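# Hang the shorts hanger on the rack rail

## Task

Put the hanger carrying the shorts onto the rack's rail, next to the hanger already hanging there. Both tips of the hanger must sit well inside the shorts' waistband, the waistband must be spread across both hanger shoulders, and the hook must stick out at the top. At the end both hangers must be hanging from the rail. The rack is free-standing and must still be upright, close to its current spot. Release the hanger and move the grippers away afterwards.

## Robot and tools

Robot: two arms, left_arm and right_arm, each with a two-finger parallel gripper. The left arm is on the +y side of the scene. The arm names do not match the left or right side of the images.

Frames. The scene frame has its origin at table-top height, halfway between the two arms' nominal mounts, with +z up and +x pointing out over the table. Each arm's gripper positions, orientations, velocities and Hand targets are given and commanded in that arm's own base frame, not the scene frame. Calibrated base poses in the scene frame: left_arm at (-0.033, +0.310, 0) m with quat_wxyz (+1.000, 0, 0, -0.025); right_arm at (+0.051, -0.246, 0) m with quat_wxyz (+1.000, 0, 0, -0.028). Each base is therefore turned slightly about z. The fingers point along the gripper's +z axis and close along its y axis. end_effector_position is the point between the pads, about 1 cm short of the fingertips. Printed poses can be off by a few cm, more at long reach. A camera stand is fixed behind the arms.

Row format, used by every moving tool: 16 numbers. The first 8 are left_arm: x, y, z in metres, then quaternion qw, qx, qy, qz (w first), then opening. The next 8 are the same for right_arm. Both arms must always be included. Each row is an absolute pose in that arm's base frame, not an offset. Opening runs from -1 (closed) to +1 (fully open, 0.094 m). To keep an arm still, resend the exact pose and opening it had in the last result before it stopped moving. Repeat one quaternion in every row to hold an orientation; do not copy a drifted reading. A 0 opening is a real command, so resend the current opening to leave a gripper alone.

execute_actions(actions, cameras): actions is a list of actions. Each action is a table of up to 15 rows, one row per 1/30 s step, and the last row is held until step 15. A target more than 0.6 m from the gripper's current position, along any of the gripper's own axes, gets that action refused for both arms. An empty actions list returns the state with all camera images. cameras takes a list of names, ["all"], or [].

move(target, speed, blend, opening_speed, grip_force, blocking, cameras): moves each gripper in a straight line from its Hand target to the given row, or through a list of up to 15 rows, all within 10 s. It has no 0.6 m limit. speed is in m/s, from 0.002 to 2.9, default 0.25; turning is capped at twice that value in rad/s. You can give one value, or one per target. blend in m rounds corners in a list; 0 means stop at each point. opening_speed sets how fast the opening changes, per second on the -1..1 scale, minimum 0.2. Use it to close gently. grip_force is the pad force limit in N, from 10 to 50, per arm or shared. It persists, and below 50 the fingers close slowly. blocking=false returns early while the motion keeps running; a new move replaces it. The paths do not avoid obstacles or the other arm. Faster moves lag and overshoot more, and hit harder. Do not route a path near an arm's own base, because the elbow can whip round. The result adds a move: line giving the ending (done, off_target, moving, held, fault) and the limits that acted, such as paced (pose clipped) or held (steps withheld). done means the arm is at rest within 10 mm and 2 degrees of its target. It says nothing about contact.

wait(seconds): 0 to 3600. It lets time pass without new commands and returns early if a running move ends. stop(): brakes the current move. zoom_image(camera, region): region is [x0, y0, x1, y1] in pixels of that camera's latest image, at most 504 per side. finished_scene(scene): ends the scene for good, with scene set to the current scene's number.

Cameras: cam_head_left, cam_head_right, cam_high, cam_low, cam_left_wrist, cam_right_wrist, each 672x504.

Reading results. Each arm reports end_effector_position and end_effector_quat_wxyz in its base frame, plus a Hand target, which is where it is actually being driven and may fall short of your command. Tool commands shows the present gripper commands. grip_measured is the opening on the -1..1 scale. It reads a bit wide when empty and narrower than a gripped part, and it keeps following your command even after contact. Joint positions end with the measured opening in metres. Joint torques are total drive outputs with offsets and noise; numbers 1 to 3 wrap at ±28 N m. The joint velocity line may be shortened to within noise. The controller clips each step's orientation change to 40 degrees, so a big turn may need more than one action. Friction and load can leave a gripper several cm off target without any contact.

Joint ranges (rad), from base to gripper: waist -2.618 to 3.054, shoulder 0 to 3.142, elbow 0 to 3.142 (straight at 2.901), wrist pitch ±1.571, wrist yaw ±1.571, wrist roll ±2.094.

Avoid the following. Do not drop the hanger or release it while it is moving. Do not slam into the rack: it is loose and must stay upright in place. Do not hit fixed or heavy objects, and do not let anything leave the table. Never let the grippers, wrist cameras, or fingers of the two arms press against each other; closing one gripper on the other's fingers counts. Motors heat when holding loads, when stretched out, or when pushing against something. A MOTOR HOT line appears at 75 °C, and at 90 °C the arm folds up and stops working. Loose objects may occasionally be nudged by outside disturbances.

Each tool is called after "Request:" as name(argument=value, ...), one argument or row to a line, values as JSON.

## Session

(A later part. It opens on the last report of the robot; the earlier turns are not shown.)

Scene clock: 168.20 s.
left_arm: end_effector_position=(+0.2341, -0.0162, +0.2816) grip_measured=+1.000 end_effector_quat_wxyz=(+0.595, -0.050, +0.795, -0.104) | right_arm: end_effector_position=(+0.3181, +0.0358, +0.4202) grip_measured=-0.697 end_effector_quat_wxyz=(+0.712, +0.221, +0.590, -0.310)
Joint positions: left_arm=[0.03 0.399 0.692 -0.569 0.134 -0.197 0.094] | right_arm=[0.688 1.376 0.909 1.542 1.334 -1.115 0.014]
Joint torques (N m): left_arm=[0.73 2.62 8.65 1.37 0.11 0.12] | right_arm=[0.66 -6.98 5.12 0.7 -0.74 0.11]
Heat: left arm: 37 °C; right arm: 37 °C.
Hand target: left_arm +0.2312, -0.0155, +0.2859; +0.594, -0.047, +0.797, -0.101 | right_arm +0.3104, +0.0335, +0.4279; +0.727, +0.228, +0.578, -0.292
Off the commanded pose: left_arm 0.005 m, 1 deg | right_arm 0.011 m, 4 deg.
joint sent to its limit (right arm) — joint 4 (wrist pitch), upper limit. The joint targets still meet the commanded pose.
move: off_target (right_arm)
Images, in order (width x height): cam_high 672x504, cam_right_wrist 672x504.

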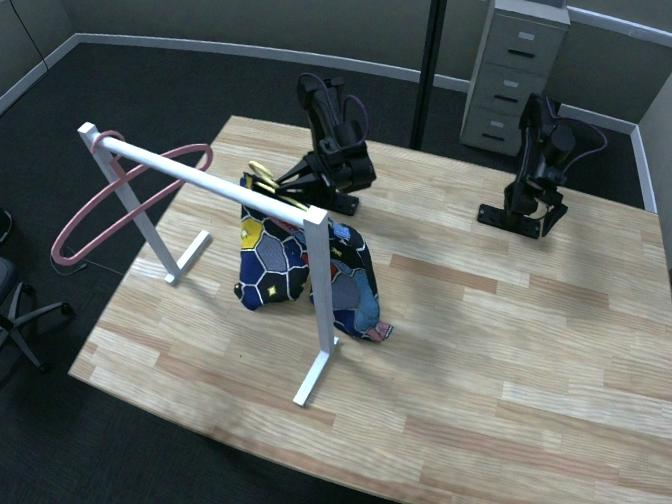

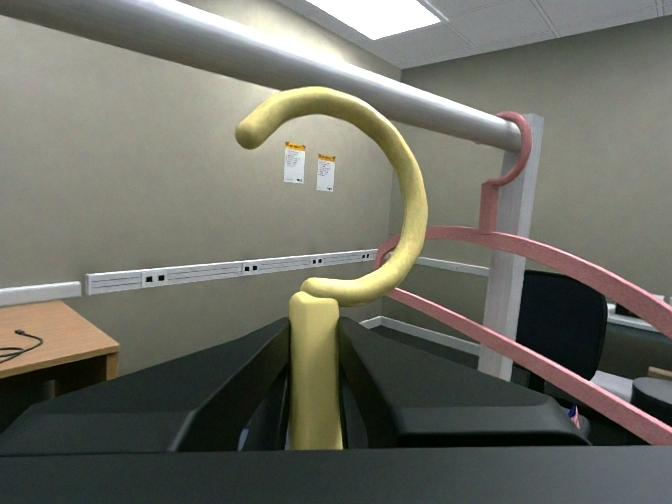

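Request:
execute_actions(
  actions=[],
)

Scene clock: 170.07 s.
left_arm: end_effector_position=(+0.2341, -0.0162, +0.2816) grip_measured=+1.000 end_effector_quat_wxyz=(+0.595, -0.050, +0.795, -0.104) | right_arm: end_effector_position=(+0.3181, +0.0358, +0.4202) grip_measured=-0.697 end_effector_quat_wxyz=(+0.712, +0.221, +0.590, -0.310)
Joint positions: left_arm=[0.03 0.399 0.692 -0.569 0.134 -0.197 0.094] | right_arm=[0.688 1.376 0.909 1.542 1.334 -1.115 0.014]
Joint velocities: within noise
Joint torques (N m): left_arm=[0.83 2.69 8.58 1.37 0.08 0.13] | right_arm=[0.72 -6.99 5.2 0.74 -0.76 0.12]
Heat: left arm: 37 °C; right arm: 37 °C.
Hand target: left_arm +0.2312, -0.0155, +0.2859; +0.594, -0.047, +0.797, -0.101 | right_arm +0.3104, +0.0335, +0.4279; +0.727, +0.228, +0.578, -0.292
Tool commands: left_gripper/opening=+1.0 right_gripper/opening=-0.7
Off the commanded pose: left_arm 0.005 m, 1 deg | right_arm 0.011 m, 4 deg.

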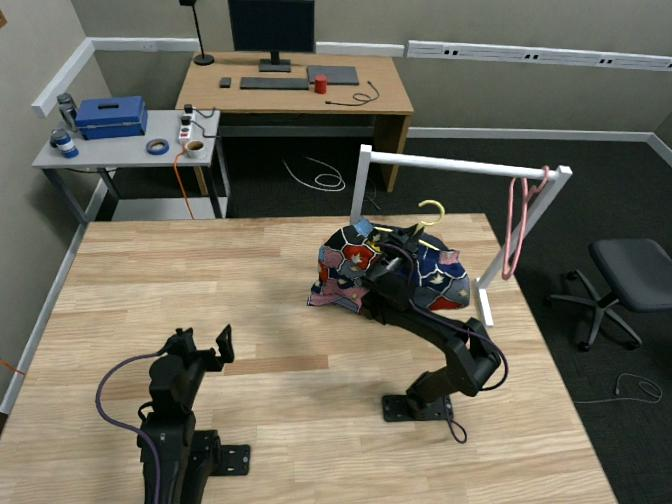

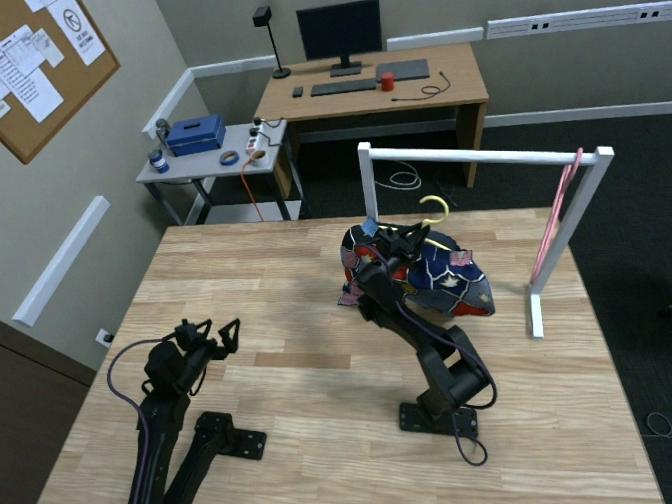

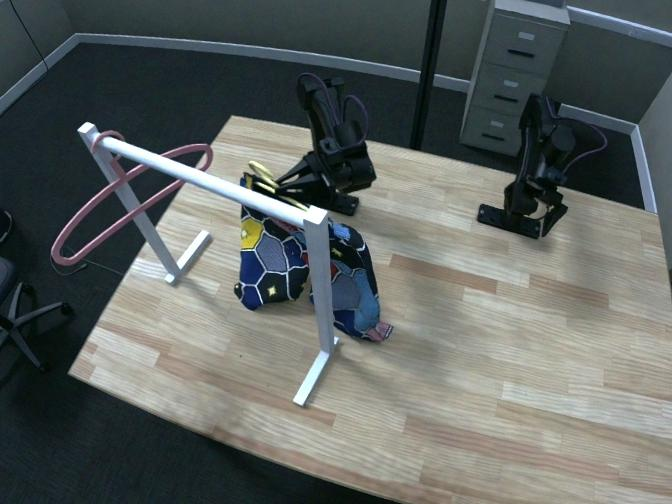

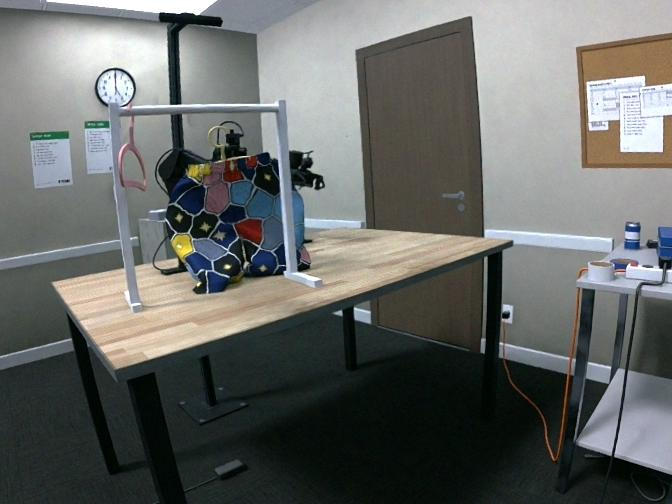

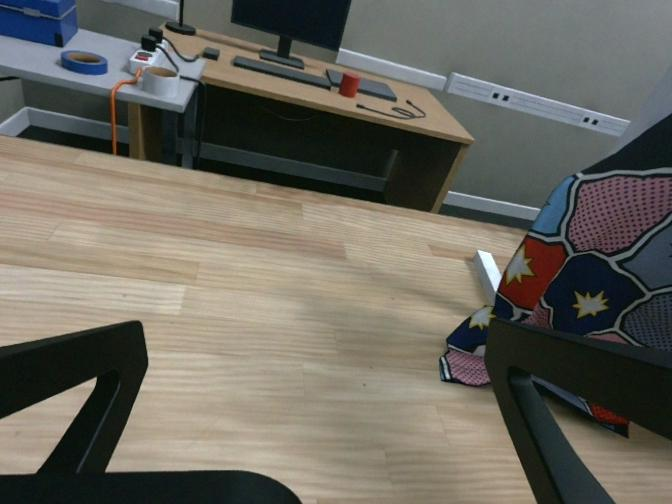

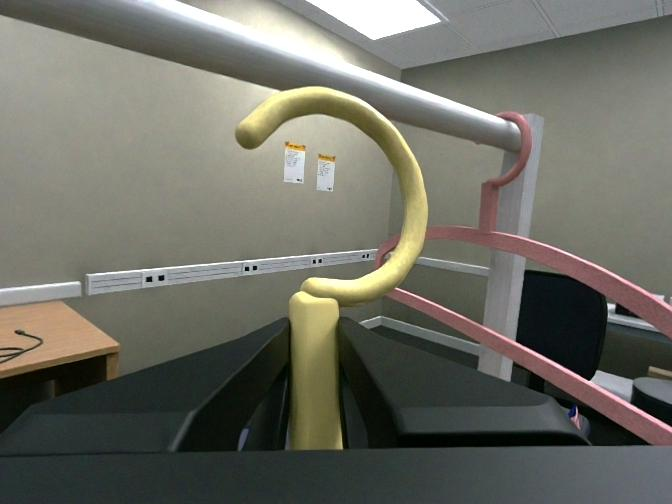

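Request:
move(
  target=[
    [0.2312,-0.0155,0.2859,0.594,-0.047,0.797,-0.101,1.0,0.31,0.034,0.428,0.788,0.0,0.6157,0.0,-0.66],
  ],
  speed=0.15,
  cameras=["cam_head_right","cam_low","cam_right_wrist"],
)

Scene clock: 174.97 s.
left_arm: end_effector_position=(+0.2341, -0.0162, +0.2816) grip_measured=+1.000 end_effector_quat_wxyz=(+0.595, -0.050, +0.795, -0.104) | right_arm: end_effector_position=(+0.3112, +0.0355, +0.4334) grip_measured=-0.662 end_effector_quat_wxyz=(+0.793, -0.001, +0.610, -0.003)
Joint positions: left_arm=[0.03 0.399 0.692 -0.569 0.134 -0.197 0.094] | right_arm=[0.249 0.769 0.795 0.241 0.241 -0.071 0.016]
Joint torques (N m): left_arm=[0.85 2.51 8.59 1.37 0.12 0.13] | right_arm=[-0.77 -1.18 6.58 1.92 -0.11 0.11]
Heat: left arm: 38 °C; right arm: 36 °C.
Hand target: left_arm +0.2312, -0.0155, +0.2859; +0.594, -0.047, +0.797, -0.101 | right_arm +0.3101, +0.0341, +0.4280; +0.788, +0.000, +0.616, +0.000
Off the commanded pose: left_arm 0.005 m, 1 deg | right_arm 0.006 m, 1 deg.
move: done

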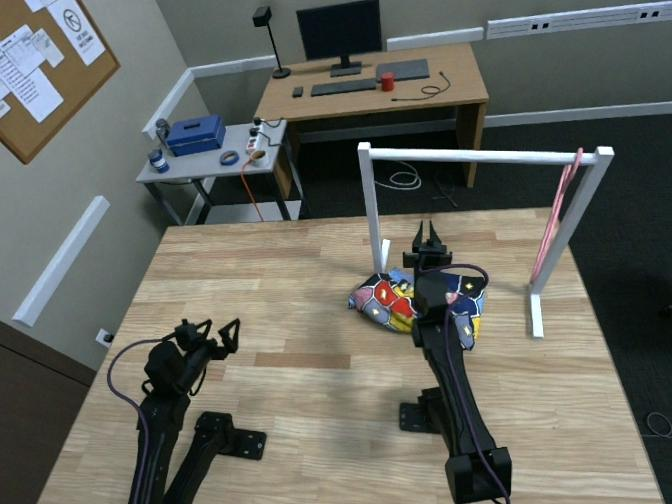

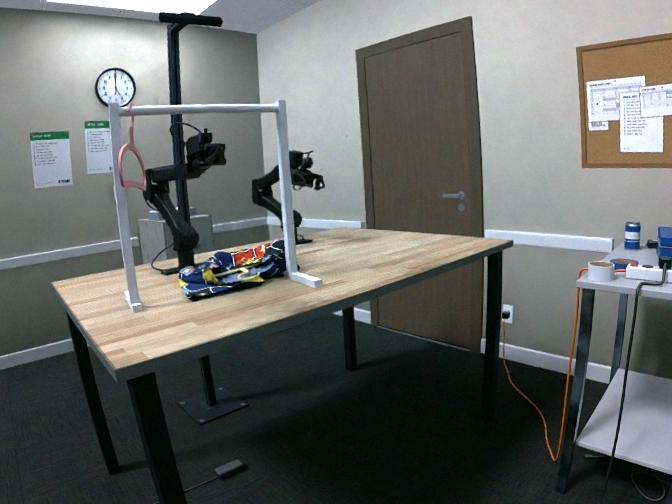

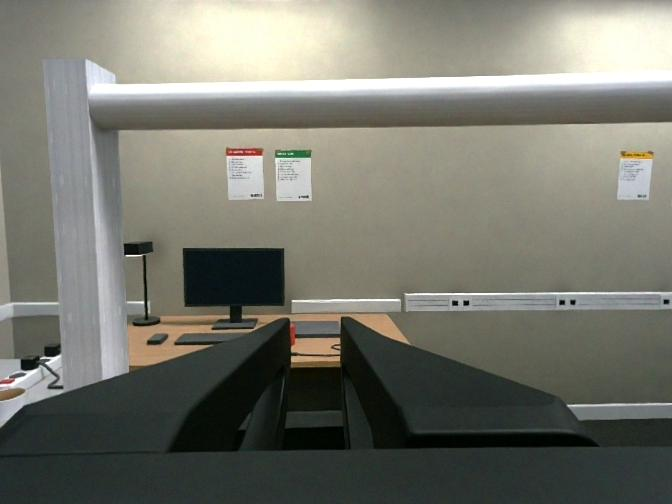

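Request:
wait(
  seconds=0.1,
  cameras=["all"],
)

Request:
zoom_image(
  camera="cam_head_left",
  region=[280, 180, 520, 380],
)

Request:
zoom_image(
  camera="cam_head_right",
  region=[320, 200, 560, 380],
)

Request:
zoom_image(
  camera="cam_high",
  region=[180, 160, 420, 360],
)

Request:
zoom_image(
  camera="cam_low",
  region=[160, 210, 340, 330],
)

Scene clock: 179.20 s.
left_arm: end_effector_position=(+0.2341, -0.0162, +0.2816) grip_measured=+1.000 end_effector_quat_wxyz=(+0.595, -0.050, +0.795, -0.104) | right_arm: end_effector_position=(+0.3112, +0.0356, +0.4334) grip_measured=-0.662 end_effector_quat_wxyz=(+0.793, -0.001, +0.610, -0.002)
Joint positions: left_arm=[0.03 0.399 0.692 -0.569 0.134 -0.197 0.094] | right_arm=[0.249 0.769 0.795 0.241 0.241 -0.07 0.016]
Joint torques (N m): left_arm=[0.8 2.56 8.61 1.37 0.11 0.13] | right_arm=[-0.66 -1.13 6.65 1.91 -0.14 0.14]
Heat: left arm: 38 °C; right arm: 36 °C.
Hand target: left_arm +0.2312, -0.0155, +0.2859; +0.594, -0.047, +0.797, -0.101 | right_arm +0.3101, +0.0341, +0.4280; +0.788, +0.000, +0.616, +0.000
Tool commands: left_gripper/opening=+1.0 right_gripper/opening=-0.66
Off the commanded pose: left_arm 0.005 m, 1 deg | right_arm 0.006 m, 1 deg.
wait: 0.10 s; at rest from the start

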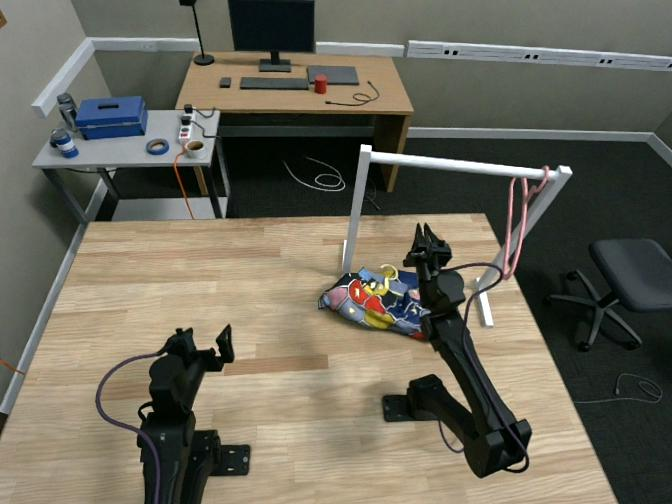

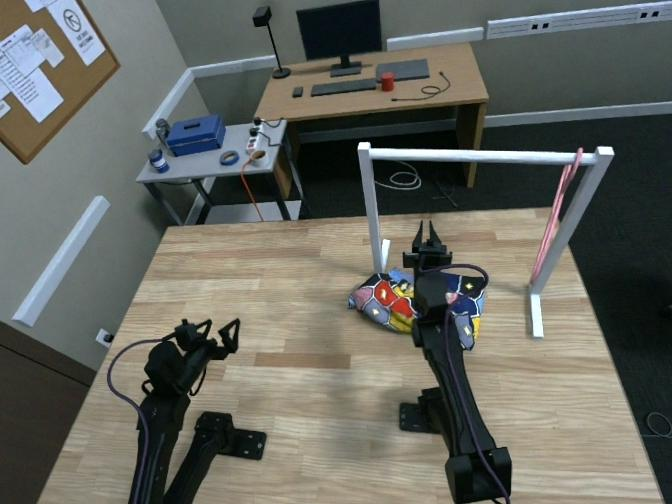

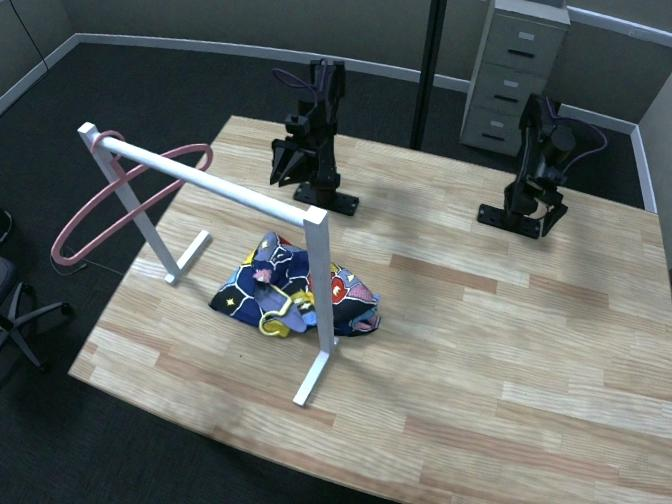

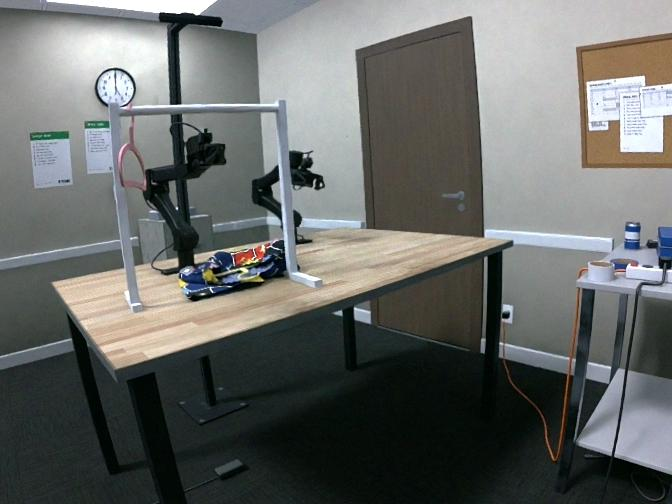

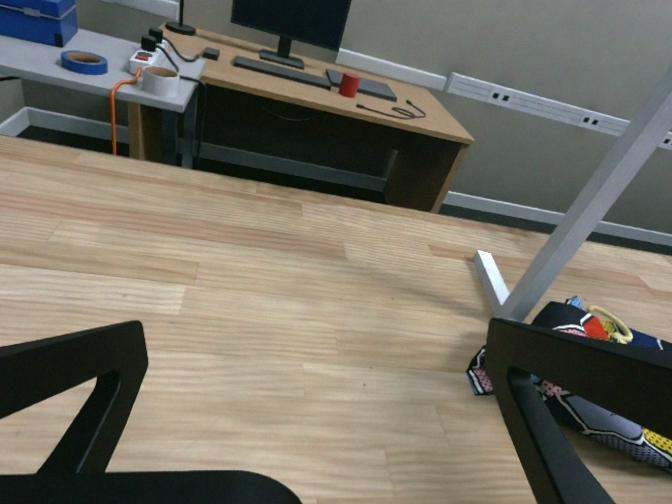

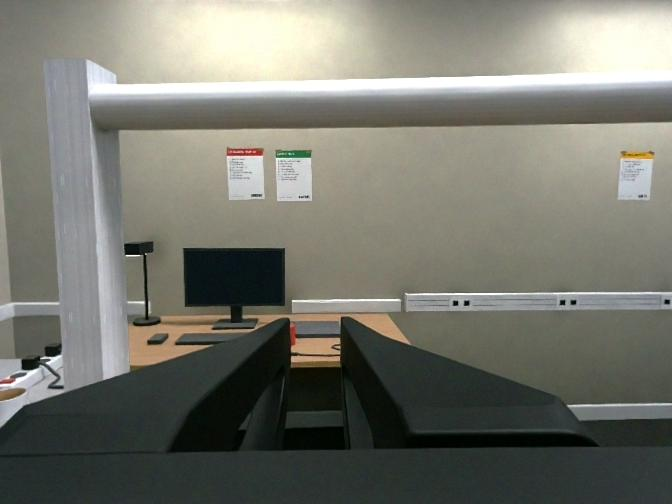

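Scaled by 2.100 from the camera's image (finer frame: 960x720).

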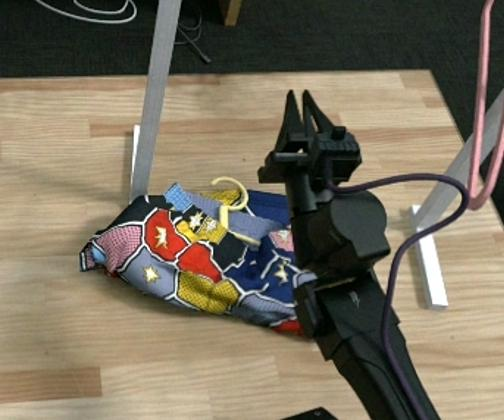

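Scaled by 2.100 from the camera's image (finer frame: 960x720).

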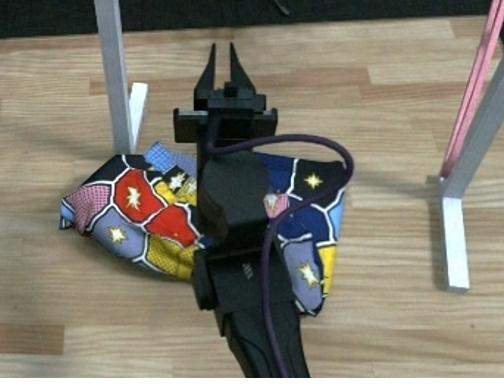

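Scaled by 2.100 from the camera's image (finer frame: 960x720).

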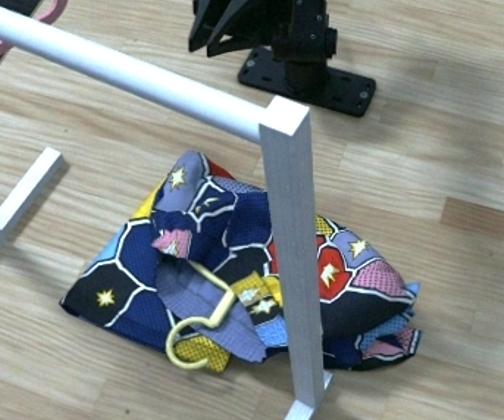

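Scaled by 2.800 from the camera's image (finer frame: 960x720).

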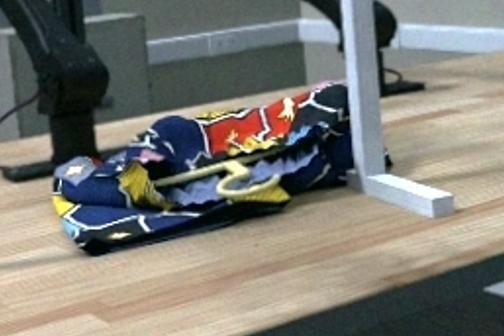

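Request:
move(
  target=[
    [0.2312,-0.0155,0.2859,0.594,-0.047,0.797,-0.101,1.0,0.22,0.02,0.40,0.574,0.0,0.819,0.0,1.0],
  ],
  speed=0.2,
  cameras=["all"],
)

Request:
zoom_image(
  camera="cam_high",
  region=[240, 240, 340, 350],
)

Request:
zoom_image(
  camera="cam_head_left",
  region=[320, 240, 470, 350],
)

Request:
zoom_image(
  camera="cam_low",
  region=[180, 230, 300, 310],
)

Request:
zoom_image(
  camera="cam_right_wrist",
  region=[100, 0, 600, 400],
)

Scene clock: 184.97 s.
left_arm: end_effector_position=(+0.2341, -0.0162, +0.2816) grip_measured=+1.000 end_effector_quat_wxyz=(+0.595, -0.050, +0.795, -0.104) | right_arm: end_effector_position=(+0.2233, +0.0207, +0.3947) grip_measured=+0.998 end_effector_quat_wxyz=(+0.573, -0.004, +0.820, -0.002)
Joint positions: left_arm=[0.03 0.399 0.692 -0.569 0.134 -0.197 0.094] | right_arm=[0.346 0.731 1.328 -0.969 0.323 0.114 0.094]
Joint torques (N m): left_arm=[0.81 2.65 8.65 1.37 0.12 0.12] | right_arm=[0.68 2.43 7.9 2.01 0.06 0.15]
Heat: left arm: 38 °C; right arm: 37 °C.
Hand target: left_arm +0.2312, -0.0155, +0.2859; +0.594, -0.047, +0.797, -0.101 | right_arm +0.2201, +0.0199, +0.3999; +0.574, +0.000, +0.819, +0.000
Off the commanded pose: left_arm 0.005 m, 1 deg | right_arm 0.006 m, 1 deg.
move: done

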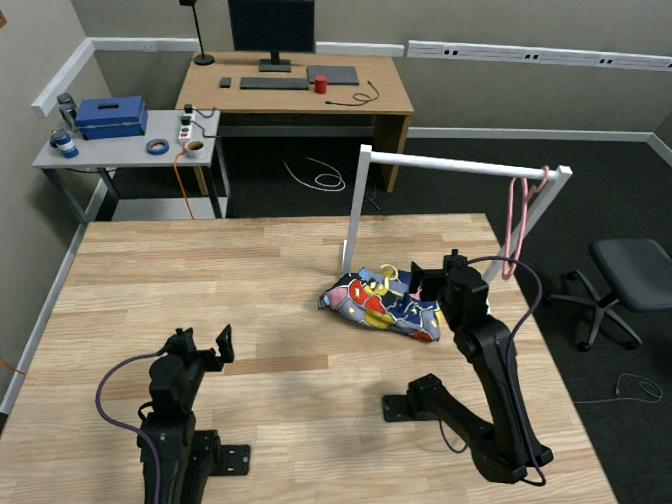

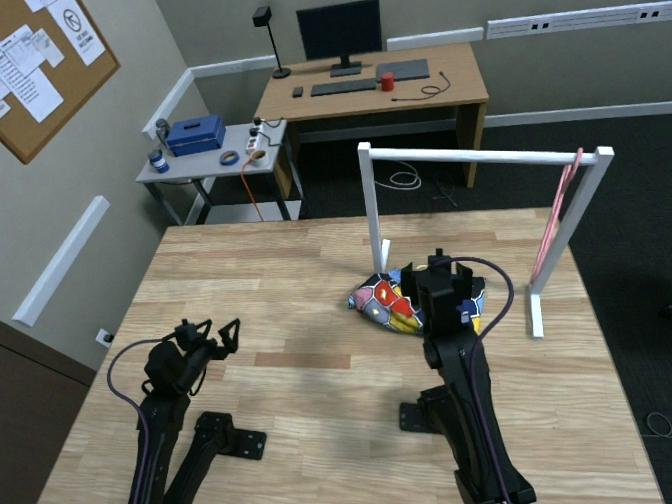

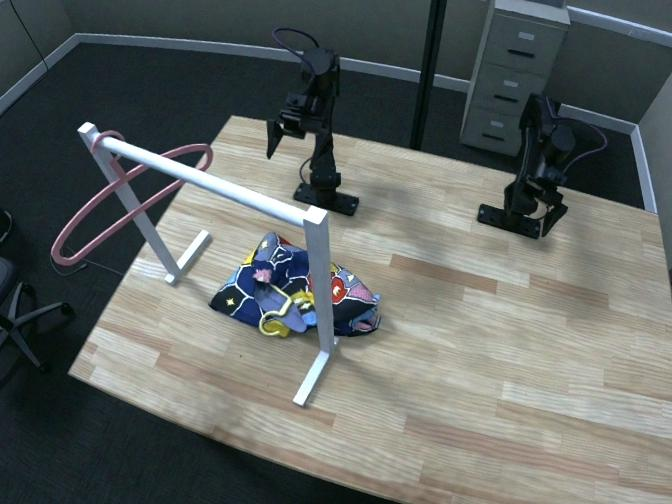

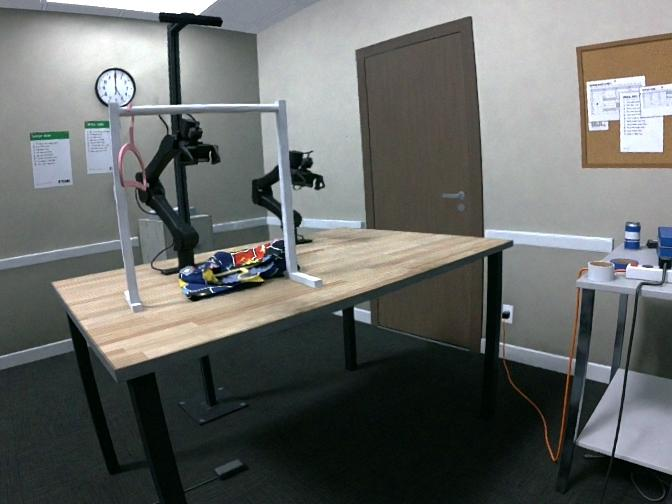

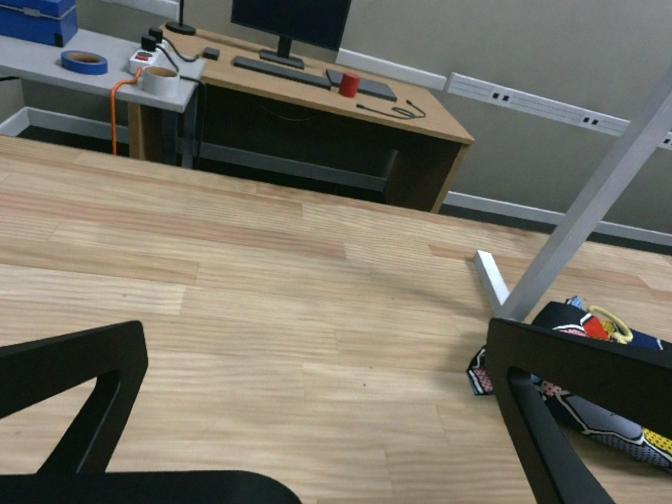

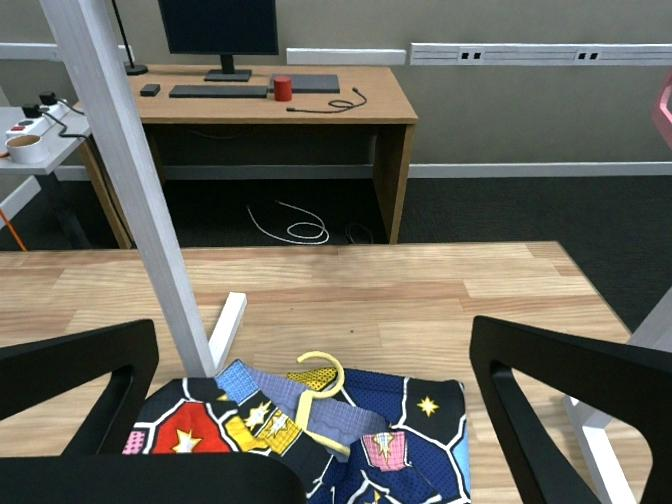

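Scaled by 4.582 from the camera's image (finer frame: 960x720).

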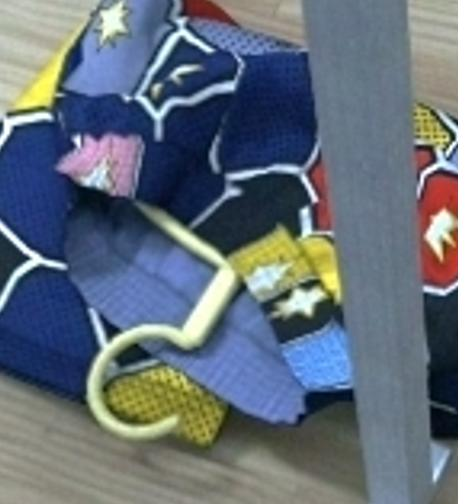

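Scaled by 3.360 from the camera's image (finer frame: 960x720).

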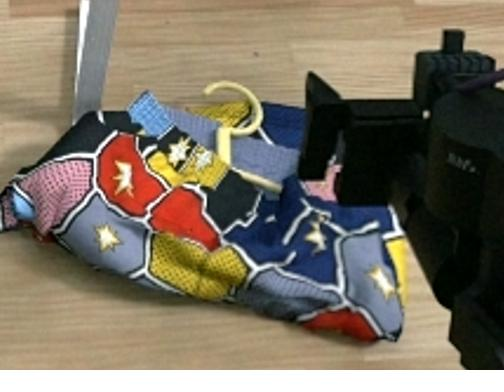

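Scaled by 4.200 from the camera's image (finer frame: 960x720).

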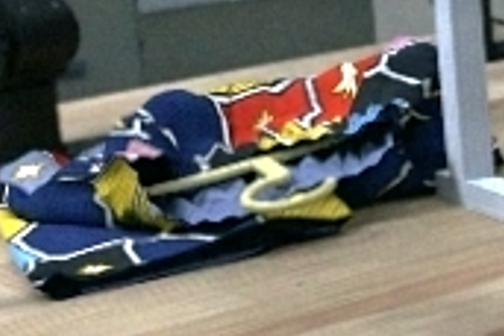

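Scaled by 1.008 from the camera's image (finer frame: 960x720).

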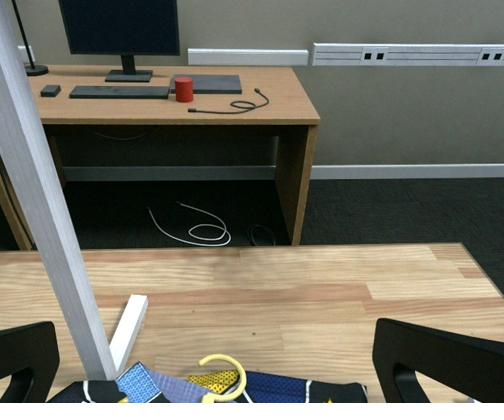

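Request:
zoom_image(
  camera="cam_left_wrist",
  region=[540, 270, 672, 369],
)

Request:
zoom_image(
  camera="cam_right_wrist",
  region=[180, 320, 480, 504],
)

Scaled by 3.818 from the camera's image (finer frame: 960x720).

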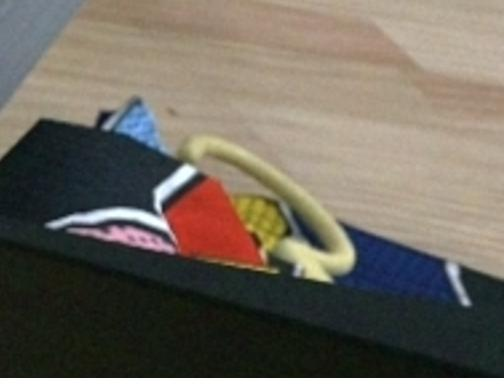

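Scaled by 1.680 from the camera's image (finer frame: 960x720).

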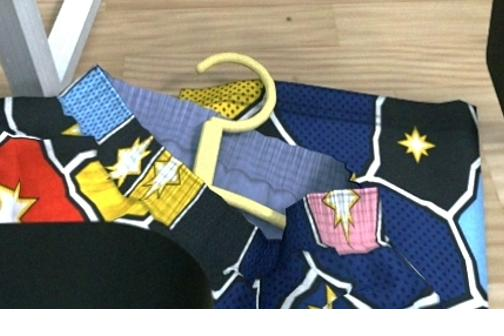

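Request:
move(
  target=[
    [0.2312,-0.0155,0.2859,0.594,-0.047,0.797,-0.101,1.0,0.3367,0.0385,0.1455,0.2451,0.0532,0.9635,0.0944,0.1],
  ],
  speed=0.25,
  cameras=["cam_head_left","cam_high","cam_low","cam_left_wrist","cam_right_wrist"],
)

Scene clock: 194.73 s.
left_arm: end_effector_position=(+0.2341, -0.0162, +0.2816) grip_measured=+1.000 end_effector_quat_wxyz=(+0.595, -0.050, +0.795, -0.104) | right_arm: end_effector_position=(+0.3362, +0.0399, +0.1495) grip_measured=+0.102 end_effector_quat_wxyz=(+0.251, +0.045, +0.963, +0.091)
Joint positions: left_arm=[0.03 0.399 0.692 -0.569 0.134 -0.197 0.094] | right_arm=[0.046 1.345 1.061 -0.762 -0.13 0.174 0.052]
Joint torques (N m): left_arm=[0.85 2.54 8.66 1.38 0.11 0.13] | right_arm=[-0.75 -4.05 6.99 1.51 -0.19 0.14]
Heat: left arm: 38 °C; right arm: 37 °C.
Hand target: left_arm +0.2312, -0.0155, +0.2859; +0.594, -0.047, +0.797, -0.101 | right_arm +0.3366, +0.0385, +0.1455; +0.245, +0.053, +0.963, +0.094
Off the commanded pose: left_arm 0.005 m, 1 deg | right_arm 0.004 m, 1 deg.
move: done

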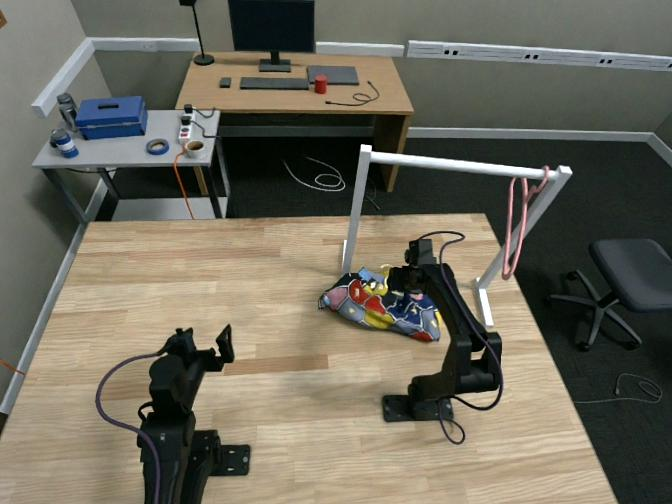

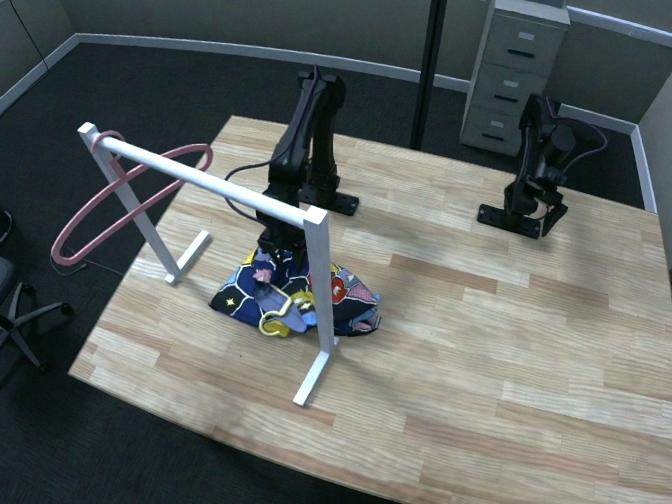

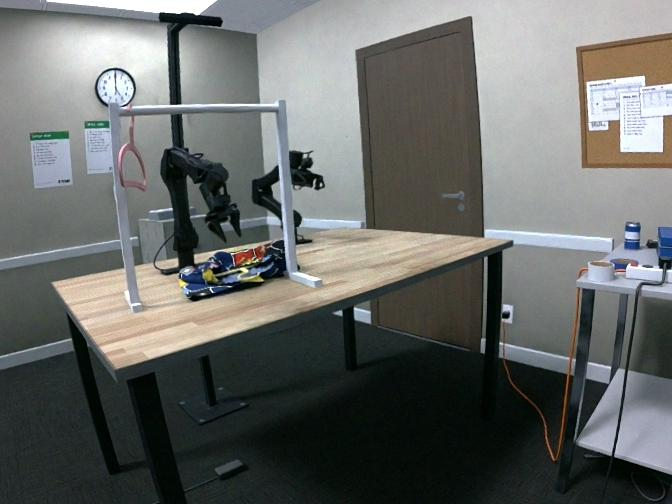

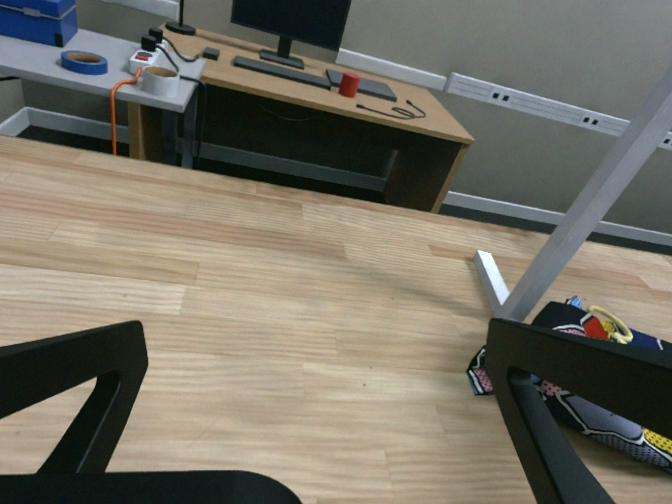

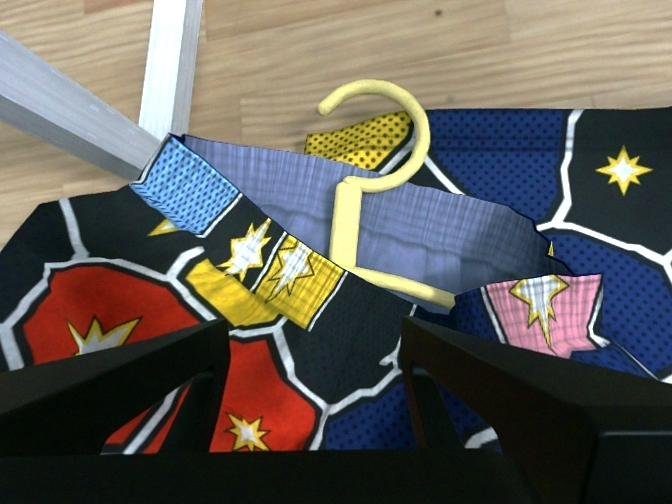

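Request:
move(
  target=[
    [0.2312,-0.0155,0.2859,0.594,-0.047,0.797,-0.101,1.0,0.381,0.0385,0.0835,0.2426,0.0956,0.9544,0.1450,0.0],
  ],
  speed=0.15,
  cameras=["cam_low","cam_right_wrist"],
)

Scene clock: 199.67 s.
left_arm: end_effector_position=(+0.2341, -0.0162, +0.2816) grip_measured=+1.000 end_effector_quat_wxyz=(+0.595, -0.050, +0.795, -0.104) | right_arm: end_effector_position=(+0.3853, +0.0398, +0.0953) grip_measured=+0.002 end_effector_quat_wxyz=(+0.258, +0.087, +0.952, +0.142)
Joint positions: left_arm=[0.03 0.399 0.692 -0.569 0.134 -0.197 0.094] | right_arm=[-0.007 1.554 0.997 -0.458 -0.231 0.241 0.047]
Joint torques (N m): left_arm=[0.91 2.54 8.61 1.37 0.13 0.15] | right_arm=[-0.65 -5.5 5.49 1.51 -0.26 0.11]
Heat: left arm: 38 °C; right arm: 37 °C.
Hand target: left_arm +0.2312, -0.0155, +0.2859; +0.594, -0.047, +0.797, -0.101 | right_arm +0.3807, +0.0385, +0.0837; +0.242, +0.096, +0.954, +0.145
Off the commanded pose: left_arm 0.005 m, 1 deg | right_arm 0.013 m, 2 deg.
move: off_target (right_arm)

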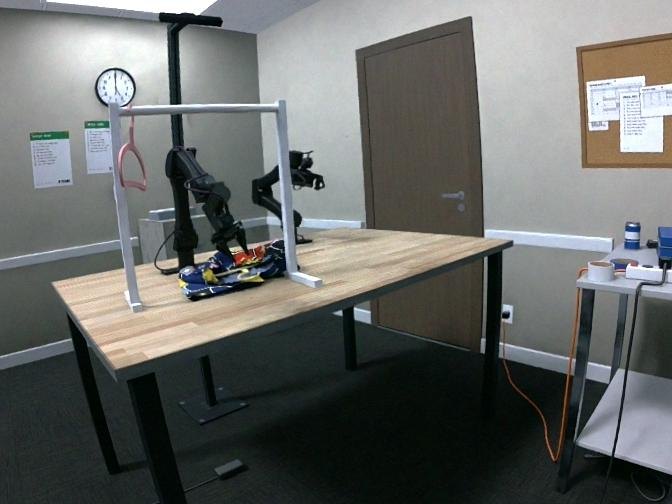

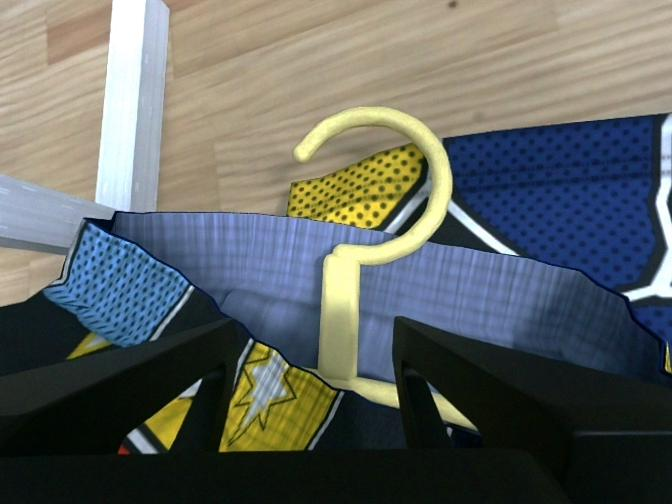

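Request:
move(
  target=[
    [0.2312,-0.0155,0.2859,0.594,-0.047,0.797,-0.101,1.0,0.4035,0.0535,0.031,0.2426,0.0956,0.9544,0.1450,0.0],
  ],
  speed=0.08,
  cameras=["cam_right_wrist","cam_low"],
)

Scene clock: 202.47 s.
left_arm: end_effector_position=(+0.2341, -0.0162, +0.2816) grip_measured=+1.000 end_effector_quat_wxyz=(+0.595, -0.050, +0.795, -0.104) | right_arm: end_effector_position=(+0.4099, +0.0513, +0.0467) grip_measured=+0.002 end_effector_quat_wxyz=(+0.261, +0.092, +0.950, +0.148)
Joint positions: left_arm=[0.03 0.399 0.692 -0.569 0.134 -0.197 0.094] | right_arm=[0.026 1.72 0.957 -0.235 -0.221 0.284 0.047]
Joint torques (N m): left_arm=[0.87 2.61 8.68 1.38 0.11 0.15] | right_arm=[0.65 -5.98 5.19 1.57 -0.1 0.13]
Heat: left arm: 38 °C; right arm: 37 °C.
Hand target: left_arm +0.2312, -0.0155, +0.2859; +0.594, -0.047, +0.797, -0.101 | right_arm +0.4030, +0.0534, +0.0315; +0.243, +0.095, +0.954, +0.145
Off the commanded pose: left_arm 0.005 m, 1 deg | right_arm 0.017 m, 2 deg.
move: off_target (right_arm)
Images, in order (width x height): cam_low 672x504, cam_right_wrist 672x504.

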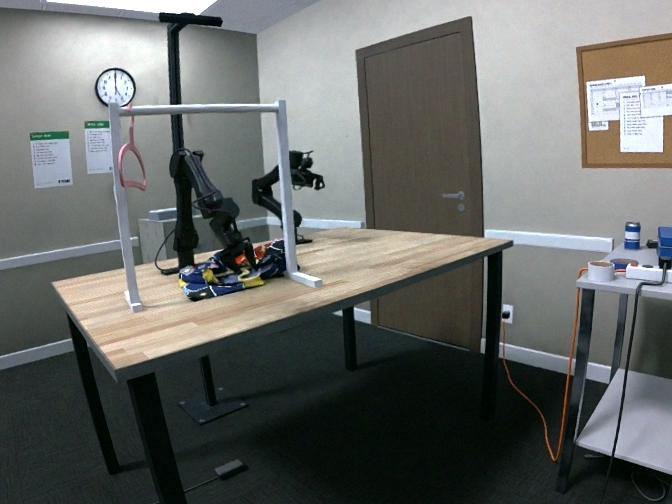

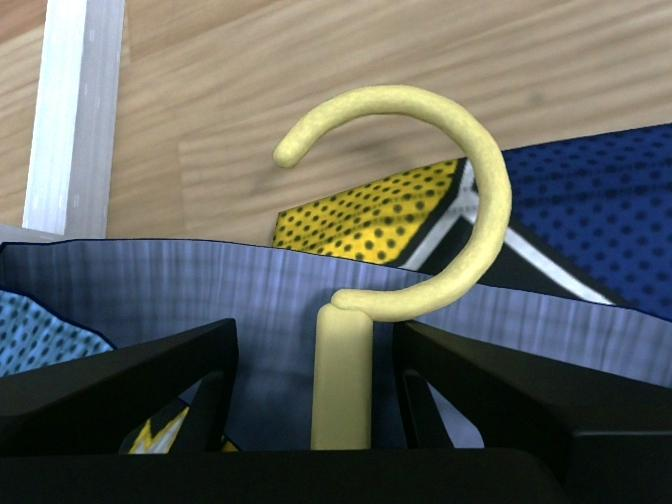

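Request:
move(
  target=[
    [0.2312,-0.0155,0.2859,0.594,-0.047,0.797,-0.101,1.0,0.3995,0.0445,0.028,0.2426,0.0956,0.9544,0.1450,0.0],
  ],
  speed=0.06,
  cameras=["cam_right_wrist"],
)

Scene clock: 203.93 s.
left_arm: end_effector_position=(+0.2341, -0.0162, +0.2816) grip_measured=+1.000 end_effector_quat_wxyz=(+0.595, -0.050, +0.795, -0.104) | right_arm: end_effector_position=(+0.4085, +0.0471, +0.0432) grip_measured=+0.002 end_effector_quat_wxyz=(+0.262, +0.096, +0.949, +0.148)
Joint positions: left_arm=[0.03 0.399 0.692 -0.569 0.134 -0.197 0.094] | right_arm=[0.015 1.72 0.939 -0.215 -0.224 0.283 0.047]
Joint torques (N m): left_arm=[0.98 2.67 8.54 1.38 0.12 0.12] | right_arm=[-0.69 -6.48 4.79 1.45 -0.16 -0.16]
Heat: left arm: 38 °C; right arm: 37 °C.
Hand target: left_arm +0.2312, -0.0155, +0.2859; +0.594, -0.047, +0.797, -0.101 | right_arm +0.3992, +0.0446, +0.0285; +0.243, +0.096, +0.954, +0.145
Off the commanded pose: left_arm 0.005 m, 1 deg | right_arm 0.018 m, 2 deg.
move: off_target (right_arm)

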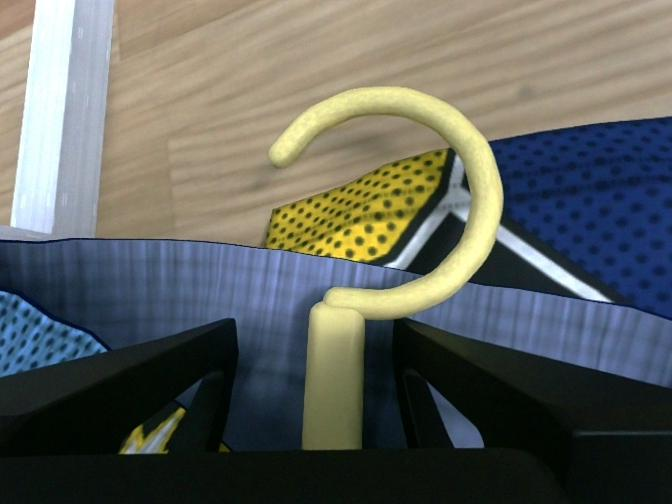

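Request:
move(
  target=[
    [0.2312,-0.0155,0.2859,0.594,-0.047,0.797,-0.101,1.0,0.3945,0.0365,0.0265,0.2426,0.0956,0.9544,0.1450,0.0],
  ],
  speed=0.06,
  cameras=["cam_right_wrist"],
)

Scene clock: 204.97 s.
left_arm: end_effector_position=(+0.2341, -0.0162, +0.2816) grip_measured=+1.000 end_effector_quat_wxyz=(+0.595, -0.050, +0.795, -0.104) | right_arm: end_effector_position=(+0.4037, +0.0381, +0.0371) grip_measured=+0.002 end_effector_quat_wxyz=(+0.259, +0.097, +0.950, +0.146)
Joint positions: left_arm=[0.03 0.399 0.692 -0.569 0.134 -0.197 0.094] | right_arm=[-0.013 1.72 0.918 -0.207 -0.236 0.26 0.047]
Joint torques (N m): left_arm=[0.83 2.63 8.7 1.41 0.12 0.15] | right_arm=[-0.62 -7.34 4.82 1.37 -0.2 -0.28]
Heat: left arm: 38 °C; right arm: 37 °C.
Hand target: left_arm +0.2312, -0.0155, +0.2859; +0.594, -0.047, +0.797, -0.101 | right_arm +0.3945, +0.0366, +0.0268; +0.243, +0.096, +0.954, +0.145
Off the commanded pose: left_arm 0.005 m, 1 deg | right_arm 0.014 m, 2 deg.
move: off_target (right_arm)

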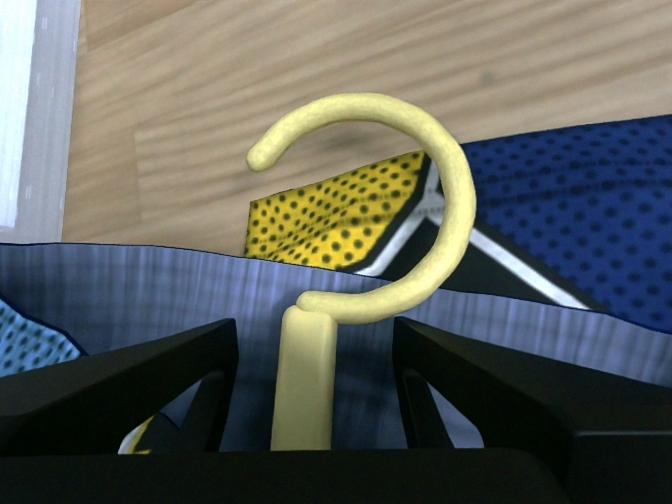

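Request:
move(
  target=[
    [0.2312,-0.0155,0.2859,0.594,-0.047,0.797,-0.101,1.0,0.3945,0.0365,0.0265,0.2426,0.0956,0.9544,0.1450,-0.9],
  ],
  speed=0.06,
  opening_speed=0.5,
  grip_force=50,
  cameras=["cam_right_wrist"],
)

Scene clock: 207.23 s.
left_arm: end_effector_position=(+0.2341, -0.0162, +0.2816) grip_measured=+1.000 end_effector_quat_wxyz=(+0.595, -0.050, +0.795, -0.104) | right_arm: end_effector_position=(+0.4036, +0.0385, +0.0372) grip_measured=-0.724 end_effector_quat_wxyz=(+0.259, +0.097, +0.950, +0.147)
Joint positions: left_arm=[0.03 0.399 0.692 -0.569 0.134 -0.197 0.094] | right_arm=[-0.013 1.72 0.918 -0.207 -0.239 0.259 0.013]
Joint torques (N m): left_arm=[0.92 2.62 8.62 1.37 0.11 0.18] | right_arm=[-0.72 -7.34 4.78 1.39 -0.21 -0.2]
Heat: left arm: 38 °C; right arm: 36 °C.
Hand target: left_arm +0.2312, -0.0155, +0.2859; +0.594, -0.047, +0.797, -0.101 | right_arm +0.3945, +0.0367, +0.0268; +0.243, +0.096, +0.954, +0.145
Off the commanded pose: left_arm 0.005 m, 1 deg | right_arm 0.014 m, 2 deg.
move: off_target (right_arm)

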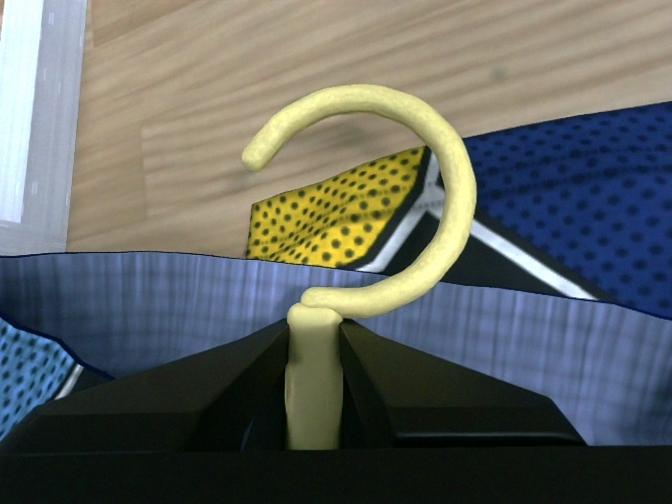

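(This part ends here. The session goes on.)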